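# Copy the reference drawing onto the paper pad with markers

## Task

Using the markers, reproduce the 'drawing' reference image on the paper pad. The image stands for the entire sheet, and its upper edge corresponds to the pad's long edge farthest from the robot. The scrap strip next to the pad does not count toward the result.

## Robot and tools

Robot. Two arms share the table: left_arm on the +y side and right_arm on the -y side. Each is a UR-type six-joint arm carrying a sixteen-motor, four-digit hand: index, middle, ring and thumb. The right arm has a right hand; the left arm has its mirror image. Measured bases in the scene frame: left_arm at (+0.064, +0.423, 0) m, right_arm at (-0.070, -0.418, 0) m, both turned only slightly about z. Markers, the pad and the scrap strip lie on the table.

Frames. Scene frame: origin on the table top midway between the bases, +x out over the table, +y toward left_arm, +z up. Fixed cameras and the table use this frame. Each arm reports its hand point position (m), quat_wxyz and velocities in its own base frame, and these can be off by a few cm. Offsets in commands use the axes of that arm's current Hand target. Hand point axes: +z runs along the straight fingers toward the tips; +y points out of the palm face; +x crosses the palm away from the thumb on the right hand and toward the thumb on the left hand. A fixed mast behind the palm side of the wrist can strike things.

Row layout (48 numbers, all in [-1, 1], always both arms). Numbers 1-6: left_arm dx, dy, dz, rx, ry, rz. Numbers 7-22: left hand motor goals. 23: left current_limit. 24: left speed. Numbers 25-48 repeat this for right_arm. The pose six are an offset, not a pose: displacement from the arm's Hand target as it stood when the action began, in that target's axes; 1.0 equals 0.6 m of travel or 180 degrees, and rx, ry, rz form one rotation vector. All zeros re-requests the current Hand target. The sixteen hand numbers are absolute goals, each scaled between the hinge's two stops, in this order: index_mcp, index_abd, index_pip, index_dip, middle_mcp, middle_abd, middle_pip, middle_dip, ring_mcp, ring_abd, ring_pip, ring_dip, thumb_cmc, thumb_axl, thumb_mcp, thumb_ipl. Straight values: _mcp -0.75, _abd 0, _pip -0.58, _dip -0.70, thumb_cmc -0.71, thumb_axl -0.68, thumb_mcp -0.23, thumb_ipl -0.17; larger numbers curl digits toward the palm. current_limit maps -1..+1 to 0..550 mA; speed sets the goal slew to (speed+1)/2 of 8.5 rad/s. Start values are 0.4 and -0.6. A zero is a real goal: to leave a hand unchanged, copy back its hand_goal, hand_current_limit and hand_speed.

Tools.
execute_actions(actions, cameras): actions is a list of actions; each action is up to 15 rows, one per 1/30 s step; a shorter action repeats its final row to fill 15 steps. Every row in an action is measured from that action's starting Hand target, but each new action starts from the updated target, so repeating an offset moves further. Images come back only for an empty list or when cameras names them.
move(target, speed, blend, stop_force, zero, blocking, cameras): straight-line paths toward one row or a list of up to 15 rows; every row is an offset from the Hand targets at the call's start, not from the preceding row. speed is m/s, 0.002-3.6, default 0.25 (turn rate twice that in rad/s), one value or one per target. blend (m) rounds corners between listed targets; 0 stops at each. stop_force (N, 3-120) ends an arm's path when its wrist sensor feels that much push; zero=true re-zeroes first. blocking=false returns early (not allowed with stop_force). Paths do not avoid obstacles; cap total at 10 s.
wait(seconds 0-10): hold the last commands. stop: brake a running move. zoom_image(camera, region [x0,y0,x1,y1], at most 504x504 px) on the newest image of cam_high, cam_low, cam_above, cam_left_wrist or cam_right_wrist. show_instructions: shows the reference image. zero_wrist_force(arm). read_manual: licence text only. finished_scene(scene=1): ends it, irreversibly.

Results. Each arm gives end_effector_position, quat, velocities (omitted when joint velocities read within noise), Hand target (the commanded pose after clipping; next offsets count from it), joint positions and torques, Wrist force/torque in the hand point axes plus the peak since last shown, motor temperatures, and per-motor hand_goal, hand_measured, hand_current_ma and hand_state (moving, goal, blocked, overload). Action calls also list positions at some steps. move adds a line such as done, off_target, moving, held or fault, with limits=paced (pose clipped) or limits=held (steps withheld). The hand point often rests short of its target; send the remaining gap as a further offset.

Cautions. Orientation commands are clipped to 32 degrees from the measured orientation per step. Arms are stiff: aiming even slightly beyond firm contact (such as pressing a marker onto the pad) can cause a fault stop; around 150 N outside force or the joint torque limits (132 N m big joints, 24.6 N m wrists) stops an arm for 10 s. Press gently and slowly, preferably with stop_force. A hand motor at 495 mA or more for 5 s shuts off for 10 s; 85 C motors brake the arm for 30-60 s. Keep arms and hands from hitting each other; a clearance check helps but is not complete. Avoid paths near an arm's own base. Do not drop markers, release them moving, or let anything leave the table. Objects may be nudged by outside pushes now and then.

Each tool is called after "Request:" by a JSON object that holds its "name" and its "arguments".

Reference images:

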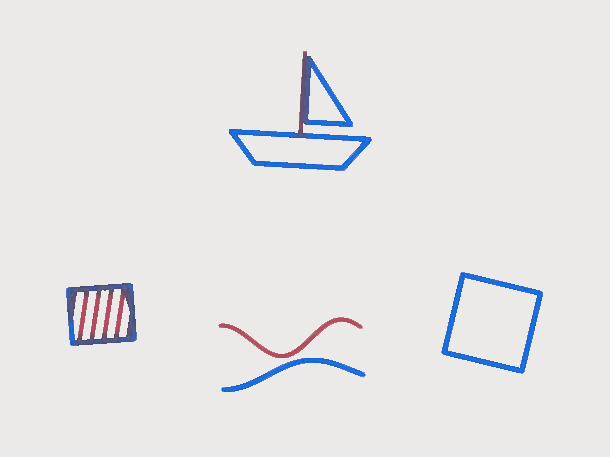

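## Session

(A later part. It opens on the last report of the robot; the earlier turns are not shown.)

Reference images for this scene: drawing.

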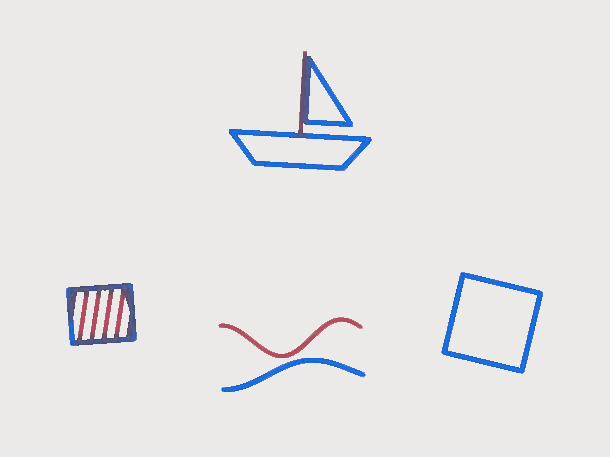

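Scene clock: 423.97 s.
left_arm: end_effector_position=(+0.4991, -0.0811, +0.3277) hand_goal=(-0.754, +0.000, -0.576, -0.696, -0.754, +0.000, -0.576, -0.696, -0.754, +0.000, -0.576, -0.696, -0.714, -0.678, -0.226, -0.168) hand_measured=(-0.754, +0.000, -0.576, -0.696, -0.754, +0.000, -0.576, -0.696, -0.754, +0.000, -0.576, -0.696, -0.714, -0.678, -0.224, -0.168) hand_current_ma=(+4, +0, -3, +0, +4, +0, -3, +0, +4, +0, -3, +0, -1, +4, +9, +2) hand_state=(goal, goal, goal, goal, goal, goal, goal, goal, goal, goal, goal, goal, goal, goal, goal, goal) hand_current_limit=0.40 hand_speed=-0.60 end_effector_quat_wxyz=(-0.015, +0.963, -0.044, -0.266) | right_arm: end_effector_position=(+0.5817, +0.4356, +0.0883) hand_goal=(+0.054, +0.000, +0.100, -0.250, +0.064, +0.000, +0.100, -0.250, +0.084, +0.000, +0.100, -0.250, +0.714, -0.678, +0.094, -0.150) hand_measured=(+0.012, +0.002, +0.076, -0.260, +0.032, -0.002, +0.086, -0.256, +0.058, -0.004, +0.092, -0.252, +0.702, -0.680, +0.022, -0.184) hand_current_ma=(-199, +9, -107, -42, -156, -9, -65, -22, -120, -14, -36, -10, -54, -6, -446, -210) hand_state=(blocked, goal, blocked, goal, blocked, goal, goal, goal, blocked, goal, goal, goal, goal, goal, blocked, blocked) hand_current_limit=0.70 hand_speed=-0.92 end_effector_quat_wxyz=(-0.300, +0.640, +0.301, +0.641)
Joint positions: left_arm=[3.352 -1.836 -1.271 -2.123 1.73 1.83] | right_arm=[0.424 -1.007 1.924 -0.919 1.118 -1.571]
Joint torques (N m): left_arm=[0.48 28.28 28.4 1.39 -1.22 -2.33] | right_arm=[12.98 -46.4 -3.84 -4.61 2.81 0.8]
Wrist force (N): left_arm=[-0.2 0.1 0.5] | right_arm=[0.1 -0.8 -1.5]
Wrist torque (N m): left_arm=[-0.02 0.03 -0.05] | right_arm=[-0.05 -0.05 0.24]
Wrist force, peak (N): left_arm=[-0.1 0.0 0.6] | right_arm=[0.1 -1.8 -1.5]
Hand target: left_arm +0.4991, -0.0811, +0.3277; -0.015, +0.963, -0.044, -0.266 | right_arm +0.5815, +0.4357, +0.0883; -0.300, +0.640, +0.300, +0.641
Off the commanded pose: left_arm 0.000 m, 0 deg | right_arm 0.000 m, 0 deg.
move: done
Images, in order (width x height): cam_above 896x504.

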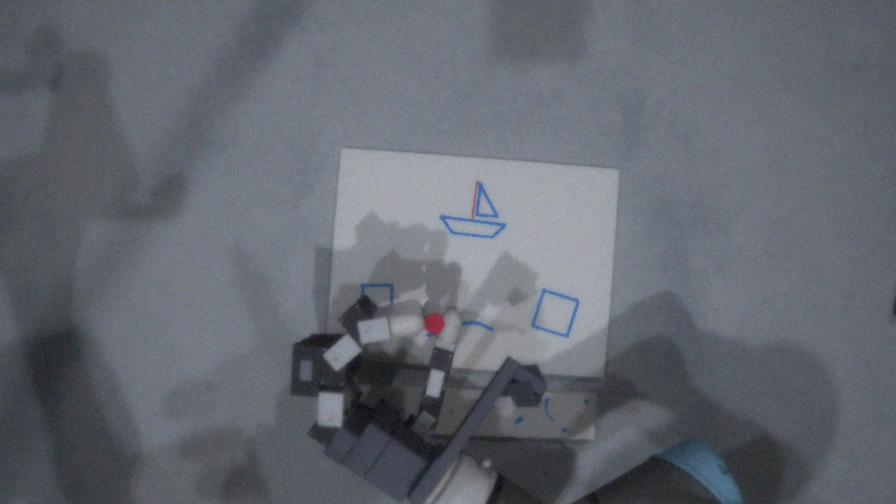

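Request:
{"name": "move", "arguments": {"target": [0,0,0,0,0,0,-0.754,0,-0.576,-0.696,-0.754,0,-0.576,-0.696,-0.754,0,-0.576,-0.696,-0.714,-0.678,-0.226,-0.168,0.4,-0.6,-0.02,0.0011,-0.0008,0,0,0,0.055,0,0.10,-0.25,0.065,0,0.10,-0.25,0.085,0,0.10,-0.25,0.714,-0.678,0.095,-0.15,0.7,-0.92], "speed": 0.01, "stop_force": 3}}

Request:
{"name": "move", "arguments": {"target": [[0,0,0,0,0,0,-0.754,0,-0.576,-0.696,-0.754,0,-0.576,-0.696,-0.754,0,-0.576,-0.696,-0.714,-0.678,-0.226,-0.168,0.4,-0.6,-0.0002,0.00356,-0.00758,0,0,0,0.055,0,0.10,-0.25,0.065,0,0.10,-0.25,0.085,0,0.10,-0.25,0.714,-0.678,0.095,-0.15,0.7,-0.92],
[0,0,0,0,0,0,-0.754,0,-0.576,-0.696,-0.754,0,-0.576,-0.696,-0.754,0,-0.576,-0.696,-0.714,-0.678,-0.226,-0.168,0.4,-0.6,-0.0002,0.00411,-0.0150,0,0,0,0.055,0,0.10,-0.25,0.065,0,0.10,-0.25,0.085,0,0.10,-0.25,0.714,-0.678,0.095,-0.15,0.7,-0.92],
[0,0,0,0,0,0,-0.754,0,-0.576,-0.696,-0.754,0,-0.576,-0.696,-0.754,0,-0.576,-0.696,-0.714,-0.678,-0.226,-0.168,0.4,-0.6,-0.0002,0.00266,-0.02556,0,0,0,0.055,0,0.10,-0.25,0.065,0,0.10,-0.25,0.085,0,0.10,-0.25,0.714,-0.678,0.095,-0.15,0.7,-0.92],
[0,0,0,0,0,0,-0.754,0,-0.576,-0.696,-0.754,0,-0.576,-0.696,-0.754,0,-0.576,-0.696,-0.714,-0.678,-0.226,-0.168,0.4,-0.6,-0.0003,0.00091,-0.03727,0,0,0,0.055,0,0.10,-0.25,0.065,0,0.10,-0.25,0.085,0,0.10,-0.25,0.714,-0.678,0.095,-0.15,0.7,-0.92],
[0,0,0,0,0,0,-0.754,0,-0.576,-0.696,-0.754,0,-0.576,-0.696,-0.754,0,-0.576,-0.696,-0.714,-0.678,-0.226,-0.168,0.4,-0.6,-0.0003,0.00103,-0.04884,0,0,0,0.055,0,0.10,-0.25,0.065,0,0.10,-0.25,0.085,0,0.10,-0.25,0.714,-0.678,0.095,-0.15,0.7,-0.92],
[0,0,0,0,0,0,-0.754,0,-0.576,-0.696,-0.754,0,-0.576,-0.696,-0.754,0,-0.576,-0.696,-0.714,-0.678,-0.226,-0.168,0.4,-0.6,-0.0003,0.00473,-0.05827,0,0,0,0.055,0,0.10,-0.25,0.065,0,0.10,-0.25,0.085,0,0.10,-0.25,0.714,-0.678,0.095,-0.15,0.7,-0.92],
[0,0,0,0,0,0,-0.754,0,-0.576,-0.696,-0.754,0,-0.576,-0.696,-0.754,0,-0.576,-0.696,-0.714,-0.678,-0.226,-0.168,0.4,-0.6,-0.0003,0.01158,-0.06485,0,0,0,0.055,0,0.10,-0.25,0.065,0,0.10,-0.25,0.085,0,0.10,-0.25,0.714,-0.678,0.095,-0.15,0.7,-0.92],
[0,0,0,0,0,0,-0.754,0,-0.576,-0.696,-0.754,0,-0.576,-0.696,-0.754,0,-0.576,-0.696,-0.714,-0.678,-0.226,-0.168,0.4,-0.6,-0.0004,0.0220,-0.0693,0,0,0,0.055,0,0.10,-0.25,0.065,0,0.10,-0.25,0.085,0,0.10,-0.25,0.714,-0.678,0.095,-0.15,0.7,-0.92],
[0,0,0,0,0,0,-0.754,0,-0.576,-0.696,-0.754,0,-0.576,-0.696,-0.754,0,-0.576,-0.696,-0.714,-0.678,-0.226,-0.168,0.4,-0.6,-0.0004,0.03457,-0.07246,0,0,0,0.055,0,0.10,-0.25,0.065,0,0.10,-0.25,0.085,0,0.10,-0.25,0.714,-0.678,0.095,-0.15,0.7,-0.92],
[0,0,0,0,0,0,-0.754,0,-0.576,-0.696,-0.754,0,-0.576,-0.696,-0.754,0,-0.576,-0.696,-0.714,-0.678,-0.226,-0.168,0.4,-0.6,-0.0004,0.04529,-0.07577,0,0,0,0.055,0,0.10,-0.25,0.065,0,0.10,-0.25,0.085,0,0.10,-0.25,0.714,-0.678,0.095,-0.15,0.7,-0.92],
[0,0,0,0,0,0,-0.754,0,-0.576,-0.696,-0.754,0,-0.576,-0.696,-0.754,0,-0.576,-0.696,-0.714,-0.678,-0.226,-0.168,0.4,-0.6,-0.0004,0.05229,-0.07935,0,0,0,0.055,0,0.10,-0.25,0.065,0,0.10,-0.25,0.085,0,0.10,-0.25,0.714,-0.678,0.095,-0.15,0.7,-0.92],
[0,0,0,0,0,0,-0.754,0,-0.576,-0.696,-0.754,0,-0.576,-0.696,-0.754,0,-0.576,-0.696,-0.714,-0.678,-0.226,-0.168,0.4,-0.6,-0.0005,0.05642,-0.08464,0,0,0,0.055,0,0.10,-0.25,0.065,0,0.10,-0.25,0.085,0,0.10,-0.25,0.714,-0.678,0.095,-0.15,0.7,-0.92],
[0,0,0,0,0,0,-0.754,0,-0.576,-0.696,-0.754,0,-0.576,-0.696,-0.754,0,-0.576,-0.696,-0.714,-0.678,-0.226,-0.168,0.4,-0.6,-0.0005,0.05926,-0.09264,0,0,0,0.055,0,0.10,-0.25,0.065,0,0.10,-0.25,0.085,0,0.10,-0.25,0.714,-0.678,0.095,-0.15,0.7,-0.92],
[0,0,0,0,0,0,-0.754,0,-0.576,-0.696,-0.754,0,-0.576,-0.696,-0.754,0,-0.576,-0.696,-0.714,-0.678,-0.226,-0.168,0.4,-0.6,-0.0005,0.05881,-0.10164,0,0,0,0.055,0,0.10,-0.25,0.065,0,0.10,-0.25,0.085,0,0.10,-0.25,0.714,-0.678,0.095,-0.15,0.7,-0.92],
[0,0,0,0,0,0,-0.754,0,-0.576,-0.696,-0.754,0,-0.576,-0.696,-0.754,0,-0.576,-0.696,-0.714,-0.678,-0.226,-0.168,0.4,-0.6,0.025,0.05881,-0.10164,0,0,0,0.055,0,0.10,-0.25,0.065,0,0.10,-0.25,0.085,0,0.10,-0.25,0.714,-0.678,0.095,-0.15,0.7,-0.92]], "speed": 0.045, "blend": [0.002,0.002,0.002,0.002,0.002,0.002,0.002,0.002,0.002,0.002,0.002,0.002,0.002,0,0], "cameras": ["cam_right_wrist"]}}

Scene clock: 430.33 s.
left_arm: end_effector_position=(+0.4991, -0.0811, +0.3277) hand_goal=(-0.754, +0.000, -0.576, -0.696, -0.754, +0.000, -0.576, -0.696, -0.754, +0.000, -0.576, -0.696, -0.714, -0.678, -0.226, -0.168) hand_measured=(-0.754, +0.000, -0.576, -0.696, -0.754, +0.000, -0.576, -0.696, -0.754, +0.000, -0.576, -0.696, -0.714, -0.678, -0.224, -0.168) hand_current_ma=(+4, +0, -3, +0, +4, +0, -3, +0, +4, +0, -3, +0, -1, +4, +9, +2) hand_state=(goal, goal, goal, goal, goal, goal, goal, goal, goal, goal, goal, goal, goal, goal, goal, goal) hand_current_limit=0.40 hand_speed=-0.60 end_effector_quat_wxyz=(-0.015, +0.963, -0.044, -0.266) | right_arm: end_effector_position=(+0.5817, +0.4350, +0.0788) hand_goal=(+0.054, +0.000, +0.100, -0.250, +0.064, +0.000, +0.100, -0.250, +0.084, +0.000, +0.100, -0.250, +0.714, -0.678, +0.094, -0.150) hand_measured=(+0.012, +0.008, +0.076, -0.260, +0.032, +0.002, +0.086, -0.256, +0.058, -0.002, +0.092, -0.252, +0.704, -0.680, +0.022, -0.184) hand_current_ma=(-199, +27, -107, -42, -156, +7, -65, -22, -120, -4, -36, -10, -45, -6, -446, -210) hand_state=(blocked, goal, blocked, goal, blocked, goal, goal, goal, blocked, goal, goal, goal, goal, goal, blocked, blocked) hand_current_limit=0.70 hand_speed=-0.92 end_effector_quat_wxyz=(-0.300, +0.640, +0.300, +0.641)
Joint positions: left_arm=[3.352 -1.836 -1.271 -2.123 1.73 1.83] | right_arm=[0.423 -0.988 1.928 -0.941 1.117 -1.571]
Joint torques (N m): left_arm=[0 29.21 28.31 1.4 -1.07 -2.41] | right_arm=[4.52 -46.59 -22.15 1.08 2.03 0.05]
Wrist force (N): left_arm=[0.1 -0.1 0.1] | right_arm=[1.6 -1.1 -1.3]
Wrist torque (N m): left_arm=[-0.01 -0.02 -0.01] | right_arm=[-0.08 -0.08 0.17]
Wrist force, peak (N): left_arm=[0.2 -0.1 0.6] | right_arm=[4.2 -1.2 -1.8]
Hand target: left_arm +0.4991, -0.0811, +0.3277; -0.015, +0.963, -0.044, -0.266 | right_arm +0.5817, +0.4351, +0.0788; -0.300, +0.640, +0.300, +0.641 (not the last commanded pose)
Off the commanded pose: left_arm 0.000 m, 0 deg | right_arm 0.003 m, 0 deg.
move: contact (right_arm)

Scene clock: 433.40 s.
left_arm: end_effector_position=(+0.4991, -0.0811, +0.3277) hand_goal=(-0.754, +0.000, -0.576, -0.696, -0.754, +0.000, -0.576, -0.696, -0.754, +0.000, -0.576, -0.696, -0.714, -0.678, -0.226, -0.168) hand_measured=(-0.754, +0.000, -0.576, -0.696, -0.754, +0.000, -0.576, -0.696, -0.754, +0.000, -0.576, -0.696, -0.714, -0.678, -0.224, -0.168) hand_current_ma=(+4, +0, -3, +0, +4, +0, -3, +0, +4, +0, -3, +0, -1, +4, +9, +2) hand_state=(goal, goal, goal, goal, goal, goal, goal, goal, goal, goal, goal, goal, goal, goal, goal, goal) hand_current_limit=0.40 hand_speed=-0.60 end_effector_quat_wxyz=(-0.015, +0.963, -0.044, -0.266) | right_arm: end_effector_position=(+0.5698, +0.3656, +0.0936) hand_goal=(+0.054, +0.000, +0.100, -0.250, +0.064, +0.000, +0.100, -0.250, +0.084, +0.000, +0.100, -0.250, +0.714, -0.678, +0.094, -0.150) hand_measured=(+0.010, +0.004, +0.074, -0.260, +0.032, -0.002, +0.086, -0.254, +0.066, -0.004, +0.092, -0.252, +0.700, -0.680, +0.022, -0.184) hand_current_ma=(-215, +17, -113, -42, -150, -6, -65, -20, -87, -14, -31, -10, -59, -6, -446, -210) hand_state=(blocked, goal, blocked, goal, blocked, goal, goal, goal, goal, goal, goal, goal, goal, goal, blocked, blocked) hand_current_limit=0.70 hand_speed=-0.92 end_effector_quat_wxyz=(-0.300, +0.640, +0.300, +0.641)
Joint positions: left_arm=[3.352 -1.836 -1.271 -2.123 1.73 1.83] | right_arm=[0.284 -1.1 2.08 -0.981 0.978 -1.571]
Joint torques (N m): left_arm=[0.13 29.35 28.22 1.3 -1.41 -2.34] | right_arm=[-13.76 -42.87 -22.86 1 -2.62 -0.81]
Wrist force (N): left_arm=[0.0 -0.2 0.3] | right_arm=[0.1 -1.0 -1.4]
Wrist torque (N m): left_arm=[-0.04 0.00 -0.02] | right_arm=[-0.08 -0.06 0.19]
Wrist force, peak (N): left_arm=[-0.1 0.0 0.6] | right_arm=[2.3 -1.5 -1.6]
Hand target: left_arm +0.4991, -0.0811, +0.3277; -0.015, +0.963, -0.044, -0.266 | right_arm +0.5698, +0.3656, +0.0938; -0.300, +0.640, +0.300, +0.641
Off the commanded pose: left_arm 0.000 m, 0 deg | right_arm 0.000 m, 0 deg.
move: done
Images, in order (width x height): cam_right_wrist 672x504.

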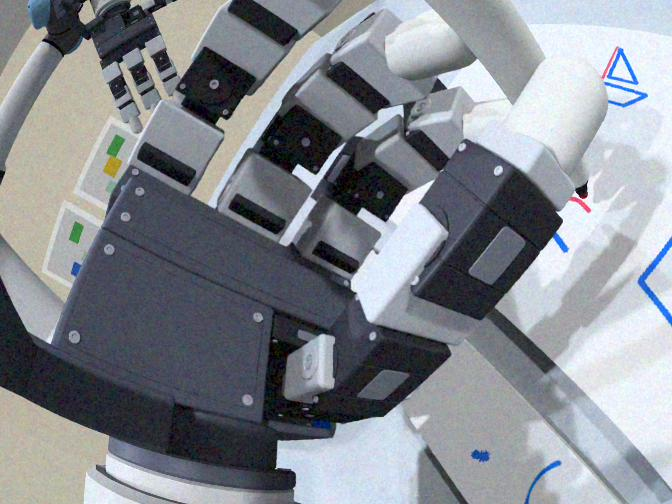

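Request:
{"name": "show_instructions", "arguments": {}}

Request:
{"name": "move", "arguments": {"target": [0,0,0,0,0,0,-0.754,0,-0.576,-0.696,-0.754,0,-0.576,-0.696,-0.754,0,-0.576,-0.696,-0.714,-0.678,-0.226,-0.168,0.4,-0.6,0,-0.0121,-0.206,0,0,0,0.055,0,0.10,-0.25,0.065,0,0.10,-0.25,0.085,0,0.10,-0.25,0.714,-0.678,0.095,-0.15,0.7,-0.92], "speed": 0.18, "cameras": ["cam_above"]}}

Request:
{"name": "zoom_image", "arguments": {"camera": "cam_above", "region": [410, 270, 520, 350]}}

Reference images for this scene: drawing.

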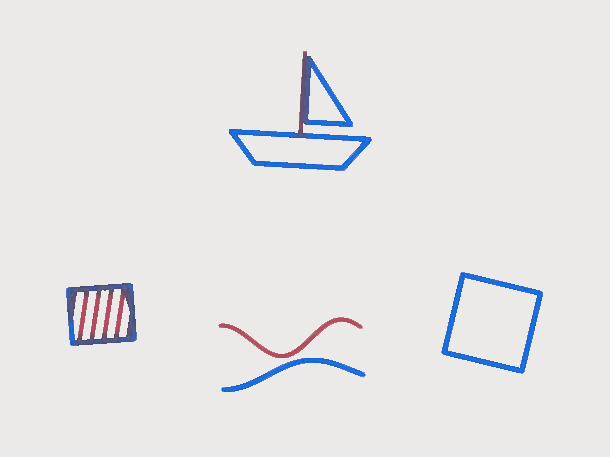

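Scene clock: 435.83 s.
left_arm: end_effector_position=(+0.4991, -0.0811, +0.3277) hand_goal=(-0.754, +0.000, -0.576, -0.696, -0.754, +0.000, -0.576, -0.696, -0.754, +0.000, -0.576, -0.696, -0.714, -0.678, -0.226, -0.168) hand_measured=(-0.754, +0.000, -0.576, -0.696, -0.754, +0.000, -0.576, -0.696, -0.754, +0.000, -0.576, -0.696, -0.714, -0.678, -0.224, -0.168) hand_current_ma=(+4, +0, -3, +0, +4, +0, -3, +0, +4, +0, -3, +0, -1, +4, +9, +2) hand_state=(goal, goal, goal, goal, goal, goal, goal, goal, goal, goal, goal, goal, goal, goal, goal, goal) hand_current_limit=0.40 hand_speed=-0.60 end_effector_quat_wxyz=(-0.015, +0.963, -0.044, -0.266) | right_arm: end_effector_position=(+0.4853, +0.2753, +0.0936) hand_goal=(+0.054, +0.000, +0.100, -0.250, +0.064, +0.000, +0.100, -0.250, +0.084, +0.000, +0.100, -0.250, +0.714, -0.678, +0.094, -0.150) hand_measured=(+0.010, +0.004, +0.074, -0.260, +0.032, -0.002, +0.086, -0.254, +0.066, -0.004, +0.092, -0.252, +0.700, -0.680, +0.022, -0.184) hand_current_ma=(-215, +16, -113, -42, -149, -7, -65, -20, -87, -15, -31, -10, -59, -6, -446, -210) hand_state=(blocked, goal, blocked, goal, blocked, goal, goal, goal, goal, goal, goal, goal, goal, goal, blocked, blocked) hand_current_limit=0.70 hand_speed=-0.92 end_effector_quat_wxyz=(-0.300, +0.640, +0.300, +0.641)
Joint positions: left_arm=[3.352 -1.836 -1.271 -2.123 1.73 1.83] | right_arm=[0.071 -1.291 2.425 -1.136 0.764 -1.57]
Joint torques (N m): left_arm=[0.45 28.53 28.1 1.24 -1.33 -2.27] | right_arm=[-14.65 -33.63 0.39 -4.08 -2.56 0.7]
Wrist force (N): left_arm=[0.0 0.0 0.5] | right_arm=[0.0 -0.7 -1.0]
Wrist torque (N m): left_arm=[-0.03 0.00 -0.03] | right_arm=[-0.06 -0.05 0.13]
Wrist force, peak (N): left_arm=[0.2 0.0 0.5] | right_arm=[0.0 -0.8 -1.9]
Hand target: left_arm +0.4991, -0.0811, +0.3277; -0.015, +0.963, -0.044, -0.266 | right_arm +0.4852, +0.2752, +0.0936; -0.300, +0.640, +0.300, +0.641
Off the commanded pose: left_arm 0.000 m, 0 deg | right_arm 0.000 m, 0 deg.
move: done
Images, in order (width x height): cam_above 896x504.

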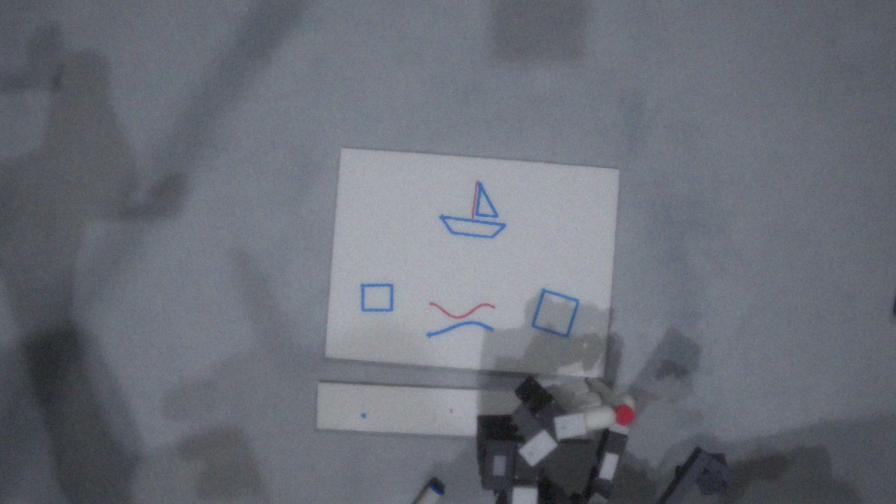

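Scaled by 4.582 from the camera's 896x504 image, which has a finer 1280x720 frame.

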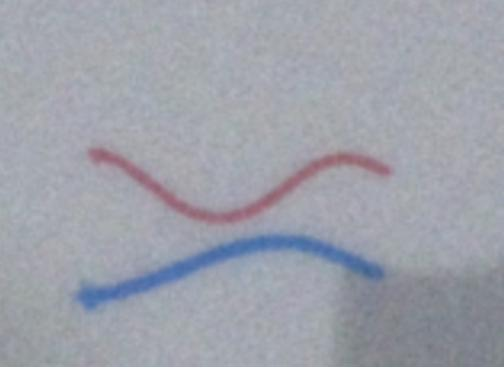

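Request:
{"name": "zoom_image", "arguments": {"camera": "cam_above", "region": [350, 270, 410, 330]}}

Scaled by 8.400 from the camera's 896x504 image, which has a finer 1280x720 frame.

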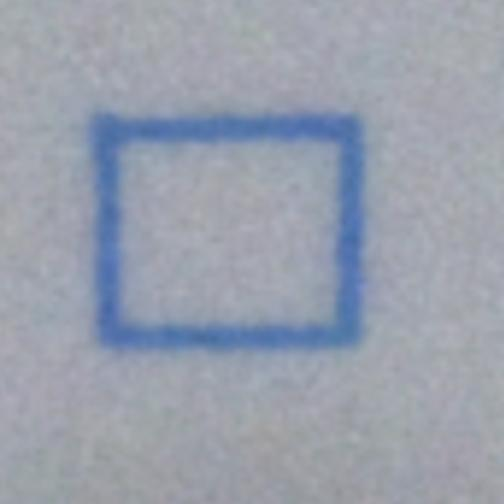

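Request:
{"name": "move", "arguments": {"target": [0,0,0,0,0,0,-0.754,0,-0.576,-0.696,-0.754,0,-0.576,-0.696,-0.754,0,-0.576,-0.696,-0.714,-0.678,-0.226,-0.168,0.4,-0.6,-0.0085,-0.1254,0.0999,0,0,0,0.055,0,0.10,-0.25,0.065,0,0.10,-0.25,0.085,0,0.10,-0.25,0.714,-0.678,0.095,-0.15,0.7,-0.92], "speed": 0.18}}

Request:
{"name": "move", "arguments": {"target": [0,0,0,0,0,0,-0.754,0,-0.576,-0.696,-0.754,0,-0.576,-0.696,-0.754,0,-0.576,-0.696,-0.714,-0.678,-0.226,-0.168,0.4,-0.6,-0.022,0,0,0,0,0,0.055,0,0.10,-0.25,0.065,0,0.10,-0.25,0.085,0,0.10,-0.25,0.714,-0.678,0.095,-0.15,0.7,-0.92], "speed": 0.012, "stop_force": 3}}

Request:
{"name": "move", "arguments": {"target": [[0,0,0,0,0,0,-0.754,0,-0.576,-0.696,-0.754,0,-0.576,-0.696,-0.754,0,-0.576,-0.696,-0.714,-0.678,-0.226,-0.168,0.4,-0.6,0.018,0,0,0,0,0,0.055,0,0.10,-0.25,0.065,0,0.10,-0.25,0.085,0,0.10,-0.25,0.714,-0.678,0.095,-0.15,0.7,-0.92],
[0,0,0,0,0,0,-0.754,0,-0.576,-0.696,-0.754,0,-0.576,-0.696,-0.754,0,-0.576,-0.696,-0.714,-0.678,-0.226,-0.168,0.4,-0.6,0.018,0.0212,0.3131,0,0,0,0.055,0,0.10,-0.25,0.065,0,0.10,-0.25,0.085,0,0.10,-0.25,0.714,-0.678,0.095,-0.15,0.7,-0.92]], "speed": [0.06,0.18], "cameras": ["cam_above"]}}

Request:
{"name": "zoom_image", "arguments": {"camera": "cam_above", "region": [470, 380, 530, 430]}}

Scene clock: 443.23 s.
left_arm: end_effector_position=(+0.4991, -0.0811, +0.3277) hand_goal=(-0.754, +0.000, -0.576, -0.696, -0.754, +0.000, -0.576, -0.696, -0.754, +0.000, -0.576, -0.696, -0.714, -0.678, -0.226, -0.168) hand_measured=(-0.754, +0.000, -0.576, -0.696, -0.754, +0.000, -0.576, -0.696, -0.754, +0.000, -0.576, -0.696, -0.714, -0.678, -0.224, -0.168) hand_current_ma=(+4, +0, -3, +0, +4, +0, -3, +0, +4, +0, -3, +0, -1, +4, +9, +2) hand_state=(goal, goal, goal, goal, goal, goal, goal, goal, goal, goal, goal, goal, goal, goal, goal, goal) hand_current_limit=0.40 hand_speed=-0.60 end_effector_quat_wxyz=(-0.015, +0.963, -0.044, -0.266) | right_arm: end_effector_position=(+0.4657, +0.3693, +0.0885) hand_goal=(+0.054, +0.000, +0.100, -0.250, +0.064, +0.000, +0.100, -0.250, +0.084, +0.000, +0.100, -0.250, +0.714, -0.678, +0.094, -0.150) hand_measured=(+0.010, +0.004, +0.074, -0.260, +0.032, -0.002, +0.086, -0.254, +0.066, -0.004, +0.092, -0.252, +0.700, -0.680, +0.022, -0.184) hand_current_ma=(-215, +15, -113, -42, -149, -8, -65, -20, -87, -15, -31, -10, -60, -6, -446, -210) hand_state=(blocked, goal, blocked, goal, blocked, goal, goal, goal, goal, goal, goal, goal, goal, goal, blocked, blocked) hand_current_limit=0.70 hand_speed=-0.92 end_effector_quat_wxyz=(-0.300, +0.640, +0.301, +0.641)
Joint positions: left_arm=[3.352 -1.836 -1.271 -2.123 1.73 1.83] | right_arm=[0.386 -1.21 2.311 -1.102 1.079 -1.571]
Joint torques (N m): left_arm=[-0.03 29.49 27.57 1.33 -1.12 -2.42] | right_arm=[13.97 -13.37 -20.64 0.86 2.91 -1.74]
Wrist force (N): left_arm=[0.0 -0.2 0.5] | right_arm=[0.0 -0.9 -1.1]
Wrist torque (N m): left_arm=[-0.05 0.00 -0.03] | right_arm=[-0.08 -0.05 0.24]
Wrist force, peak (N): left_arm=[0.2 0.1 0.5] | right_arm=[-0.1 -2.0 -1.2]
Hand target: left_arm +0.4991, -0.0811, +0.3277; -0.015, +0.963, -0.044, -0.266 | right_arm +0.4657, +0.3694, +0.0885; -0.300, +0.640, +0.300, +0.641
Off the commanded pose: left_arm 0.000 m, 0 deg | right_arm 0.000 m, 0 deg.
move: done

Scene clock: 445.43 s.
left_arm: end_effector_position=(+0.4991, -0.0811, +0.3277) hand_goal=(-0.754, +0.000, -0.576, -0.696, -0.754, +0.000, -0.576, -0.696, -0.754, +0.000, -0.576, -0.696, -0.714, -0.678, -0.226, -0.168) hand_measured=(-0.754, +0.000, -0.576, -0.696, -0.754, +0.000, -0.576, -0.696, -0.754, +0.000, -0.576, -0.696, -0.714, -0.678, -0.224, -0.168) hand_current_ma=(+4, +0, -3, +0, +4, +0, -3, +0, +4, +0, -3, +0, -1, +4, +9, +2) hand_state=(goal, goal, goal, goal, goal, goal, goal, goal, goal, goal, goal, goal, goal, goal, goal, goal) hand_current_limit=0.40 hand_speed=-0.60 end_effector_quat_wxyz=(-0.015, +0.963, -0.044, -0.266) | right_arm: end_effector_position=(+0.4657, +0.3694, +0.0783) hand_goal=(+0.054, +0.000, +0.100, -0.250, +0.064, +0.000, +0.100, -0.250, +0.084, +0.000, +0.100, -0.250, +0.714, -0.678, +0.094, -0.150) hand_measured=(+0.010, +0.008, +0.074, -0.260, +0.032, +0.002, +0.086, -0.254, +0.066, +0.000, +0.092, -0.252, +0.702, -0.680, +0.022, -0.184) hand_current_ma=(-215, +32, -113, -42, -149, +5, -65, -19, -87, -3, -31, -10, -51, -6, -446, -210) hand_state=(blocked, goal, blocked, goal, blocked, goal, goal, goal, goal, goal, goal, goal, goal, goal, blocked, blocked) hand_current_limit=0.70 hand_speed=-0.92 end_effector_quat_wxyz=(-0.300, +0.640, +0.300, +0.641)
Joint positions: left_arm=[3.352 -1.836 -1.271 -2.123 1.73 1.83] | right_arm=[0.387 -1.181 2.314 -1.135 1.08 -1.571]
Joint torques (N m): left_arm=[0.26 28.91 28.63 1.32 -1.24 -2.33] | right_arm=[12.05 -36.38 -19.21 1.21 2.37 0.1]
Wrist force (N): left_arm=[-0.1 -0.1 0.3] | right_arm=[1.4 -1.0 -1.5]
Wrist torque (N m): left_arm=[-0.02 0.00 -0.03] | right_arm=[-0.06 -0.09 0.18]
Wrist force, peak (N): left_arm=[0.0 0.0 0.6] | right_arm=[3.9 -1.0 -1.5]
Hand target: left_arm +0.4991, -0.0811, +0.3277; -0.015, +0.963, -0.044, -0.266 | right_arm +0.4657, +0.3694, +0.0783; -0.300, +0.640, +0.300, +0.641 (not the last commanded pose)
Off the commanded pose: left_arm 0.000 m, 0 deg | right_arm 0.003 m, 0 deg.
move: contact (right_arm)

Scene clock: 448.03 s.
left_arm: end_effector_position=(+0.4991, -0.0811, +0.3277) hand_goal=(-0.754, +0.000, -0.576, -0.696, -0.754, +0.000, -0.576, -0.696, -0.754, +0.000, -0.576, -0.696, -0.714, -0.678, -0.226, -0.168) hand_measured=(-0.754, +0.000, -0.576, -0.696, -0.754, +0.000, -0.576, -0.696, -0.754, +0.000, -0.576, -0.696, -0.714, -0.678, -0.224, -0.168) hand_current_ma=(+4, +0, -3, +0, +4, +0, -3, +0, +4, +0, -3, +0, -1, +4, +9, +2) hand_state=(goal, goal, goal, goal, goal, goal, goal, goal, goal, goal, goal, goal, goal, goal, goal, goal) hand_current_limit=0.40 hand_speed=-0.60 end_effector_quat_wxyz=(-0.015, +0.963, -0.044, -0.266) | right_arm: end_effector_position=(+0.5954, +0.5056, +0.0894) hand_goal=(+0.054, +0.000, +0.100, -0.250, +0.064, +0.000, +0.100, -0.250, +0.084, +0.000, +0.100, -0.250, +0.714, -0.678, +0.094, -0.150) hand_measured=(+0.010, +0.004, +0.074, -0.260, +0.032, -0.002, +0.086, -0.254, +0.066, -0.004, +0.092, -0.252, +0.700, -0.680, +0.022, -0.184) hand_current_ma=(-215, +16, -113, -42, -149, -9, -65, -19, -87, -12, -31, -10, -59, -6, -446, -210) hand_state=(blocked, goal, blocked, goal, blocked, goal, goal, goal, goal, goal, goal, goal, goal, goal, blocked, blocked) hand_current_limit=0.70 hand_speed=-0.92 end_effector_quat_wxyz=(-0.300, +0.640, +0.300, +0.641)
Joint positions: left_arm=[3.352 -1.836 -1.271 -2.123 1.73 1.83] | right_arm=[0.537 -0.915 1.74 -0.826 1.23 -1.571]
Joint torques (N m): left_arm=[0.73 28.86 28.01 1.18 -1.26 -2.39] | right_arm=[13.33 -27.21 -25.6 1 2.77 -1.84]
Wrist force (N): left_arm=[0.0 -0.1 0.2] | right_arm=[0.1 -0.8 -1.5]
Wrist torque (N m): left_arm=[-0.02 0.00 -0.03] | right_arm=[-0.04 -0.04 0.24]
Wrist force, peak (N): left_arm=[-0.2 0.2 0.5] | right_arm=[-0.2 -1.0 -2.4]
Hand target: left_arm +0.4991, -0.0811, +0.3277; -0.015, +0.963, -0.044, -0.266 | right_arm +0.5955, +0.5057, +0.0894; -0.300, +0.640, +0.300, +0.641
Off the commanded pose: left_arm 0.000 m, 0 deg | right_arm 0.000 m, 0 deg.
move: done
Images, in order (width x height): cam_above 896x504.

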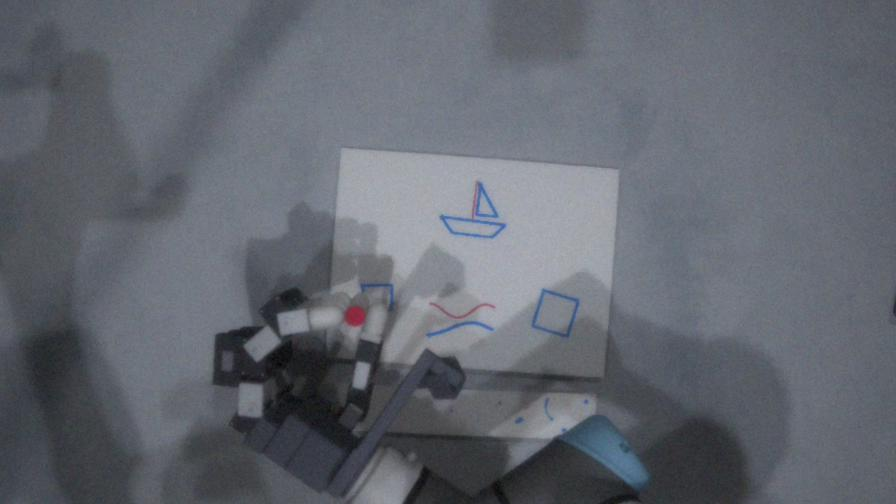

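Scaled by 8.400 from the camera's 896x504 image, which has a finer 1280x720 frame.

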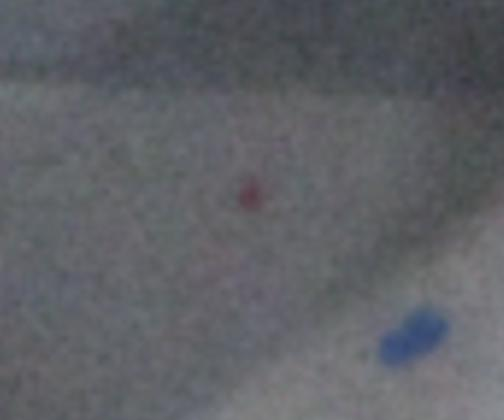

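Request:
{"name": "move", "arguments": {"target": [0,0,0,0,0,0,-0.754,0,-0.576,-0.696,-0.754,0,-0.576,-0.696,-0.754,0,-0.576,-0.696,-0.714,-0.678,-0.226,-0.168,0.4,-0.6,-0.022,0.0015,0.0011,0,0,0,0.055,0,0.10,-0.25,0.065,0,0.10,-0.25,0.085,0,0.10,-0.25,0.714,-0.678,0.095,-0.15,0.7,-0.92], "speed": 0.01, "stop_force": 3}}

Request:
{"name": "move", "arguments": {"target": [[0,0,0,0,0,0,-0.754,0,-0.576,-0.696,-0.754,0,-0.576,-0.696,-0.754,0,-0.576,-0.696,-0.714,-0.678,-0.226,-0.168,0.4,-0.6,-0.0001,0.01445,0.00668,0,0,0,0.055,0,0.10,-0.25,0.065,0,0.10,-0.25,0.085,0,0.10,-0.25,0.714,-0.678,0.095,-0.15,0.7,-0.92],
[0,0,0,0,0,0,-0.754,0,-0.576,-0.696,-0.754,0,-0.576,-0.696,-0.754,0,-0.576,-0.696,-0.714,-0.678,-0.226,-0.168,0.4,-0.6,-0.0002,0.04124,-0.03164,0,0,0,0.055,0,0.10,-0.25,0.065,0,0.10,-0.25,0.085,0,0.10,-0.25,0.714,-0.678,0.095,-0.15,0.7,-0.92],
[0,0,0,0,0,0,-0.754,0,-0.576,-0.696,-0.754,0,-0.576,-0.696,-0.754,0,-0.576,-0.696,-0.714,-0.678,-0.226,-0.168,0.4,-0.6,-0.0003,0.00602,-0.05556,0,0,0,0.055,0,0.10,-0.25,0.065,0,0.10,-0.25,0.085,0,0.10,-0.25,0.714,-0.678,0.095,-0.15,0.7,-0.92],
[0,0,0,0,0,0,-0.754,0,-0.576,-0.696,-0.754,0,-0.576,-0.696,-0.754,0,-0.576,-0.696,-0.714,-0.678,-0.226,-0.168,0.4,-0.6,-0.0002,-0.02035,-0.01795,0,0,0,0.055,0,0.10,-0.25,0.065,0,0.10,-0.25,0.085,0,0.10,-0.25,0.714,-0.678,0.095,-0.15,0.7,-0.92],
[0,0,0,0,0,0,-0.754,0,-0.576,-0.696,-0.754,0,-0.576,-0.696,-0.754,0,-0.576,-0.696,-0.714,-0.678,-0.226,-0.168,0.4,-0.6,-0.0001,0.0203,-0.00147,0,0,0,0.055,0,0.10,-0.25,0.065,0,0.10,-0.25,0.085,0,0.10,-0.25,0.714,-0.678,0.095,-0.15,0.7,-0.92],
[0,0,0,0,0,0,-0.754,0,-0.576,-0.696,-0.754,0,-0.576,-0.696,-0.754,0,-0.576,-0.696,-0.714,-0.678,-0.226,-0.168,0.4,-0.6,-0.0001,0.02614,-0.00961,0,0,0,0.055,0,0.10,-0.25,0.065,0,0.10,-0.25,0.085,0,0.10,-0.25,0.714,-0.678,0.095,-0.15,0.7,-0.92]], "speed": 0.05}}

Request:
{"name": "move", "arguments": {"target": [[0,0,0,0,0,0,-0.754,0,-0.576,-0.696,-0.754,0,-0.576,-0.696,-0.754,0,-0.576,-0.696,-0.714,-0.678,-0.226,-0.168,0.4,-0.6,-0.0002,-0.04021,-0.01721,0,0,0,0.055,0,0.10,-0.25,0.065,0,0.10,-0.25,0.085,0,0.10,-0.25,0.714,-0.678,0.095,-0.15,0.7,-0.92],
[0,0,0,0,0,0,-0.754,0,-0.576,-0.696,-0.754,0,-0.576,-0.696,-0.754,0,-0.576,-0.696,-0.714,-0.678,-0.226,-0.168,0.4,-0.6,-0.0002,-0.03437,-0.02536,0,0,0,0.055,0,0.10,-0.25,0.065,0,0.10,-0.25,0.085,0,0.10,-0.25,0.714,-0.678,0.095,-0.15,0.7,-0.92],
[0,0,0,0,0,0,-0.754,0,-0.576,-0.696,-0.754,0,-0.576,-0.696,-0.754,0,-0.576,-0.696,-0.714,-0.678,-0.226,-0.168,0.4,-0.6,0,0.00513,-0.00858,0,0,0,0.055,0,0.10,-0.25,0.065,0,0.10,-0.25,0.085,0,0.10,-0.25,0.714,-0.678,0.095,-0.15,0.7,-0.92],
[0,0,0,0,0,0,-0.754,0,-0.576,-0.696,-0.754,0,-0.576,-0.696,-0.754,0,-0.576,-0.696,-0.714,-0.678,-0.226,-0.168,0.4,-0.6,-0.0001,0.01097,-0.01674,0,0,0,0.055,0,0.10,-0.25,0.065,0,0.10,-0.25,0.085,0,0.10,-0.25,0.714,-0.678,0.095,-0.15,0.7,-0.92],
[0,0,0,0,0,0,-0.754,0,-0.576,-0.696,-0.754,0,-0.576,-0.696,-0.754,0,-0.576,-0.696,-0.714,-0.678,-0.226,-0.168,0.4,-0.6,-0.0002,-0.02881,-0.03465,0,0,0,0.055,0,0.10,-0.25,0.065,0,0.10,-0.25,0.085,0,0.10,-0.25,0.714,-0.678,0.095,-0.15,0.7,-0.92],
[0,0,0,0,0,0,-0.754,0,-0.576,-0.696,-0.754,0,-0.576,-0.696,-0.754,0,-0.576,-0.696,-0.714,-0.678,-0.226,-0.168,0.4,-0.6,-0.0002,-0.02297,-0.0428,0,0,0,0.055,0,0.10,-0.25,0.065,0,0.10,-0.25,0.085,0,0.10,-0.25,0.714,-0.678,0.095,-0.15,0.7,-0.92],
[0,0,0,0,0,0,-0.754,0,-0.576,-0.696,-0.754,0,-0.576,-0.696,-0.754,0,-0.576,-0.696,-0.714,-0.678,-0.226,-0.168,0.4,-0.6,-0.0002,-0.00193,-0.03413,0,0,0,0.055,0,0.10,-0.25,0.065,0,0.10,-0.25,0.085,0,0.10,-0.25,0.714,-0.678,0.095,-0.15,0.7,-0.92],
[0,0,0,0,0,0,-0.754,0,-0.576,-0.696,-0.754,0,-0.576,-0.696,-0.754,0,-0.576,-0.696,-0.714,-0.678,-0.226,-0.168,0.4,-0.6,0.02,-0.00193,-0.03413,0,0,0,0.055,0,0.10,-0.25,0.065,0,0.10,-0.25,0.085,0,0.10,-0.25,0.714,-0.678,0.095,-0.15,0.7,-0.92]], "speed": 0.05, "cameras": ["cam_right_wrist"]}}

Scene clock: 453.70 s.
left_arm: end_effector_position=(+0.4991, -0.0811, +0.3277) hand_goal=(-0.754, +0.000, -0.576, -0.696, -0.754, +0.000, -0.576, -0.696, -0.754, +0.000, -0.576, -0.696, -0.714, -0.678, -0.226, -0.168) hand_measured=(-0.754, +0.000, -0.576, -0.696, -0.754, +0.000, -0.576, -0.696, -0.754, +0.000, -0.576, -0.696, -0.714, -0.678, -0.224, -0.168) hand_current_ma=(+4, +0, -3, +0, +4, +0, -3, +0, +4, +0, -3, +0, -1, +4, +9, +2) hand_state=(goal, goal, goal, goal, goal, goal, goal, goal, goal, goal, goal, goal, goal, goal, goal, goal) hand_current_limit=0.40 hand_speed=-0.60 end_effector_quat_wxyz=(-0.015, +0.963, -0.044, -0.266) | right_arm: end_effector_position=(+0.5964, +0.5057, +0.0790) hand_goal=(+0.054, +0.000, +0.100, -0.250, +0.064, +0.000, +0.100, -0.250, +0.084, +0.000, +0.100, -0.250, +0.714, -0.678, +0.094, -0.150) hand_measured=(+0.010, +0.008, +0.074, -0.260, +0.032, +0.002, +0.086, -0.254, +0.066, +0.000, +0.092, -0.252, +0.702, -0.680, +0.022, -0.184) hand_current_ma=(-215, +33, -113, -42, -149, +7, -65, -19, -87, -2, -31, -10, -50, -6, -446, -210) hand_state=(blocked, goal, blocked, goal, blocked, goal, goal, goal, goal, goal, goal, goal, goal, goal, blocked, blocked) hand_current_limit=0.70 hand_speed=-0.92 end_effector_quat_wxyz=(-0.300, +0.640, +0.301, +0.641)
Joint positions: left_arm=[3.352 -1.836 -1.271 -2.123 1.73 1.83] | right_arm=[0.536 -0.896 1.74 -0.846 1.23 -1.571]
Joint torques (N m): left_arm=[0.58 28.14 28.22 1.24 -1.19 -2.58] | right_arm=[-3.76 -50.55 -6.65 1.2 -0.08 -0.22]
Wrist force (N): left_arm=[0.2 0.2 0.2] | right_arm=[1.7 -1.3 -1.7]
Wrist torque (N m): left_arm=[0.02 -0.02 -0.02] | right_arm=[-0.08 -0.10 0.18]
Wrist force, peak (N): left_arm=[0.4 0.0 0.5] | right_arm=[4.0 -1.5 -1.5]
Hand target: left_arm +0.4991, -0.0811, +0.3277; -0.015, +0.963, -0.044, -0.266 | right_arm +0.5964, +0.5057, +0.0790; -0.300, +0.640, +0.301, +0.641 (not the last commanded pose)
Off the commanded pose: left_arm 0.000 m, 0 deg | right_arm 0.003 m, 0 deg.
move: contact (right_arm)

Scene clock: 458.63 s.
left_arm: end_effector_position=(+0.4991, -0.0811, +0.3277) hand_goal=(-0.754, +0.000, -0.576, -0.696, -0.754, +0.000, -0.576, -0.696, -0.754, +0.000, -0.576, -0.696, -0.714, -0.678, -0.226, -0.168) hand_measured=(-0.754, +0.000, -0.576, -0.696, -0.754, +0.000, -0.576, -0.696, -0.754, +0.000, -0.576, -0.696, -0.714, -0.678, -0.224, -0.168) hand_current_ma=(+4, +0, -3, +0, +4, +0, -3, +0, +4, +0, -3, +0, -1, +4, +9, +2) hand_state=(goal, goal, goal, goal, goal, goal, goal, goal, goal, goal, goal, goal, goal, goal, goal, goal) hand_current_limit=0.40 hand_speed=-0.60 end_effector_quat_wxyz=(-0.015, +0.963, -0.044, -0.266) | right_arm: end_effector_position=(+0.6048, +0.4914, +0.0789) hand_goal=(+0.054, +0.000, +0.100, -0.250, +0.064, +0.000, +0.100, -0.250, +0.084, +0.000, +0.100, -0.250, +0.714, -0.678, +0.094, -0.150) hand_measured=(+0.010, +0.010, +0.074, -0.258, +0.034, +0.002, +0.086, -0.254, +0.066, +0.000, +0.092, -0.252, +0.702, -0.680, +0.022, -0.184) hand_current_ma=(-216, +33, -114, -36, -148, +4, -65, -17, -84, -2, -33, -8, -51, -6, -446, -210) hand_state=(blocked, goal, blocked, goal, blocked, goal, goal, goal, goal, goal, goal, goal, goal, goal, blocked, blocked) hand_current_limit=0.70 hand_speed=-0.92 end_effector_quat_wxyz=(-0.300, +0.640, +0.301, +0.641)
Joint positions: left_arm=[3.352 -1.836 -1.271 -2.123 1.73 1.83] | right_arm=[0.505 -0.902 1.753 -0.853 1.198 -1.571]
Joint torques (N m): left_arm=[0.47 27.67 28.46 1.18 -1.22 -2.3] | right_arm=[-15.03 -50.32 -4.06 -4.26 -2.59 0.43]
Wrist force (N): left_arm=[-0.1 0.0 0.3] | right_arm=[1.6 -1.0 -0.7]
Wrist torque (N m): left_arm=[-0.01 0.01 -0.03] | right_arm=[-0.06 -0.04 0.15]
Wrist force, peak (N): left_arm=[0.0 0.0 0.6] | right_arm=[3.0 -1.8 -0.9]
Hand target: left_arm +0.4991, -0.0811, +0.3277; -0.015, +0.963, -0.044, -0.266 | right_arm +0.6048, +0.4912, +0.0789; -0.300, +0.640, +0.301, +0.641
Off the commanded pose: left_arm 0.000 m, 0 deg | right_arm 0.000 m, 0 deg.
move: done

Scene clock: 464.00 s.
left_arm: end_effector_position=(+0.4991, -0.0811, +0.3277) hand_goal=(-0.754, +0.000, -0.576, -0.696, -0.754, +0.000, -0.576, -0.696, -0.754, +0.000, -0.576, -0.696, -0.714, -0.678, -0.226, -0.168) hand_measured=(-0.754, +0.000, -0.576, -0.696, -0.754, +0.000, -0.576, -0.696, -0.754, +0.000, -0.576, -0.696, -0.714, -0.678, -0.224, -0.168) hand_current_ma=(+4, +0, -3, +0, +4, +0, -3, +0, +4, +0, -3, +0, -1, +4, +9, +2) hand_state=(goal, goal, goal, goal, goal, goal, goal, goal, goal, goal, goal, goal, goal, goal, goal, goal) hand_current_limit=0.40 hand_speed=-0.60 end_effector_quat_wxyz=(-0.015, +0.963, -0.044, -0.266) | right_arm: end_effector_position=(+0.5908, +0.4762, +0.0907) hand_goal=(+0.054, +0.000, +0.100, -0.250, +0.064, +0.000, +0.100, -0.250, +0.084, +0.000, +0.100, -0.250, +0.714, -0.678, +0.094, -0.150) hand_measured=(+0.010, +0.004, +0.074, -0.260, +0.034, -0.002, +0.086, -0.254, +0.066, -0.004, +0.092, -0.252, +0.700, -0.680, +0.022, -0.184) hand_current_ma=(-216, +18, -117, -41, -148, -9, -65, -17, -83, -12, -31, -7, -59, -6, -446, -210) hand_state=(blocked, goal, blocked, goal, blocked, goal, goal, goal, goal, goal, goal, goal, goal, goal, blocked, blocked) hand_current_limit=0.70 hand_speed=-0.92 end_effector_quat_wxyz=(-0.300, +0.640, +0.300, +0.641)
Joint positions: left_arm=[3.352 -1.836 -1.271 -2.123 1.73 1.83] | right_arm=[0.492 -0.957 1.817 -0.862 1.185 -1.571]
Joint torques (N m): left_arm=[0.72 28.61 27.71 1.29 -1.12 -2.38] | right_arm=[-14.37 -48.56 -24.47 0.82 -2.7 -0.25]
Wrist force (N): left_arm=[0.0 0.0 0.3] | right_arm=[0.0 -0.5 -1.1]
Wrist torque (N m): left_arm=[-0.02 0.00 -0.03] | right_arm=[-0.03 -0.05 0.24]
Wrist force, peak (N): left_arm=[-0.1 0.0 0.7] | right_arm=[2.6 -1.8 -1.2]
Hand target: left_arm +0.4991, -0.0811, +0.3277; -0.015, +0.963, -0.044, -0.266 | right_arm +0.5908, +0.4762, +0.0909; -0.300, +0.640, +0.301, +0.641
Off the commanded pose: left_arm 0.000 m, 0 deg | right_arm 0.000 m, 0 deg.
move: done
Images, in order (width x height): cam_right_wrist 672x504.

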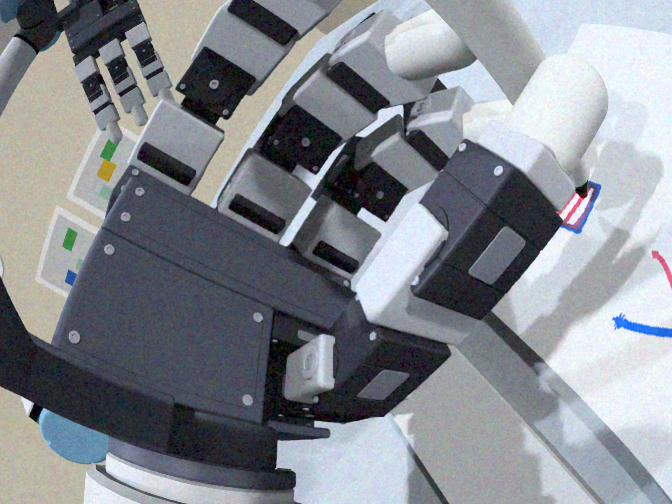

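Request:
{"name": "move", "arguments": {"target": [0,0,0,0,0,0,-0.754,0,-0.576,-0.696,-0.754,0,-0.576,-0.696,-0.754,0,-0.576,-0.696,-0.714,-0.678,-0.226,-0.168,0.4,-0.6,-0.0015,0.2604,-0.0104,0,0,0,0.055,0,0.10,-0.25,0.065,0,0.10,-0.25,0.085,0,0.10,-0.25,0.714,-0.678,0.095,-0.15,0.7,-0.92], "speed": 0.15, "cameras": ["cam_above"]}}

Request:
{"name": "zoom_image", "arguments": {"camera": "cam_above", "region": [350, 270, 410, 330]}}

Scene clock: 466.70 s.
left_arm: end_effector_position=(+0.4991, -0.0811, +0.3277) hand_goal=(-0.754, +0.000, -0.576, -0.696, -0.754, +0.000, -0.576, -0.696, -0.754, +0.000, -0.576, -0.696, -0.714, -0.678, -0.226, -0.168) hand_measured=(-0.754, +0.000, -0.576, -0.696, -0.754, +0.000, -0.576, -0.696, -0.754, +0.000, -0.576, -0.696, -0.714, -0.678, -0.224, -0.168) hand_current_ma=(+4, +0, -3, +0, +4, +0, -3, +0, +4, +0, -3, +0, -1, +4, +9, +2) hand_state=(goal, goal, goal, goal, goal, goal, goal, goal, goal, goal, goal, goal, goal, goal, goal, goal) hand_current_limit=0.40 hand_speed=-0.60 end_effector_quat_wxyz=(-0.015, +0.963, -0.044, -0.266) | right_arm: end_effector_position=(+0.7067, +0.3717, +0.0902) hand_goal=(+0.054, +0.000, +0.100, -0.250, +0.064, +0.000, +0.100, -0.250, +0.084, +0.000, +0.100, -0.250, +0.714, -0.678, +0.094, -0.150) hand_measured=(+0.010, +0.004, +0.074, -0.260, +0.034, -0.002, +0.086, -0.254, +0.066, -0.004, +0.092, -0.252, +0.700, -0.680, +0.022, -0.184) hand_current_ma=(-216, +17, -117, -41, -148, -9, -65, -17, -83, -12, -31, -7, -60, -6, -446, -210) hand_state=(blocked, goal, blocked, goal, blocked, goal, goal, goal, goal, goal, goal, goal, goal, goal, blocked, blocked) hand_current_limit=0.70 hand_speed=-0.92 end_effector_quat_wxyz=(-0.300, +0.640, +0.300, +0.641)
Joint positions: left_arm=[3.352 -1.836 -1.271 -2.123 1.73 1.83] | right_arm=[0.224 -0.897 1.7 -0.806 0.918 -1.571]
Joint torques (N m): left_arm=[0.61 27.97 28.07 1.2 -1.15 -2.34] | right_arm=[-14.37 -28.93 -25.28 0.97 -2.79 -1.75]
Wrist force (N): left_arm=[-0.2 0.0 0.5] | right_arm=[0.3 -0.7 -1.4]
Wrist torque (N m): left_arm=[-0.03 0.03 -0.05] | right_arm=[-0.02 -0.06 0.17]
Wrist force, peak (N): left_arm=[0.1 0.2 0.5] | right_arm=[0.1 -1.9 -1.4]
Hand target: left_arm +0.4991, -0.0811, +0.3277; -0.015, +0.963, -0.044, -0.266 | right_arm +0.7070, +0.3716, +0.0902; -0.300, +0.640, +0.301, +0.641
Off the commanded pose: left_arm 0.000 m, 0 deg | right_arm 0.000 m, 0 deg.
move: done
Images, in order (width x height): cam_above 896x504.

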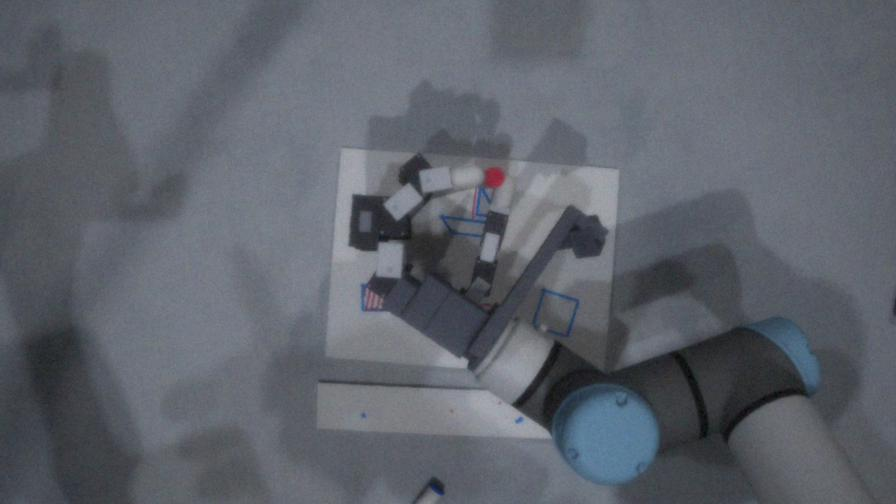

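Scaled by 8.400 from the camera's 896x504 image, which has a finer 1280x720 frame.

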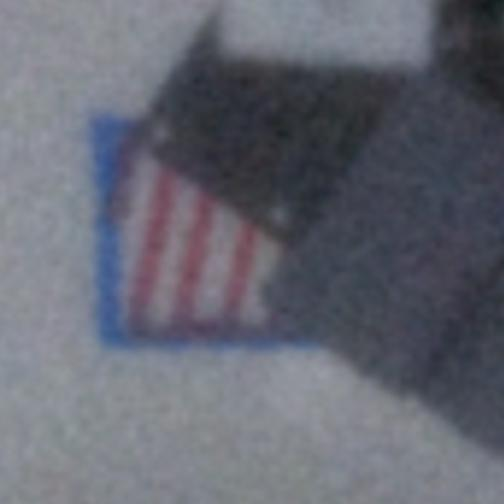

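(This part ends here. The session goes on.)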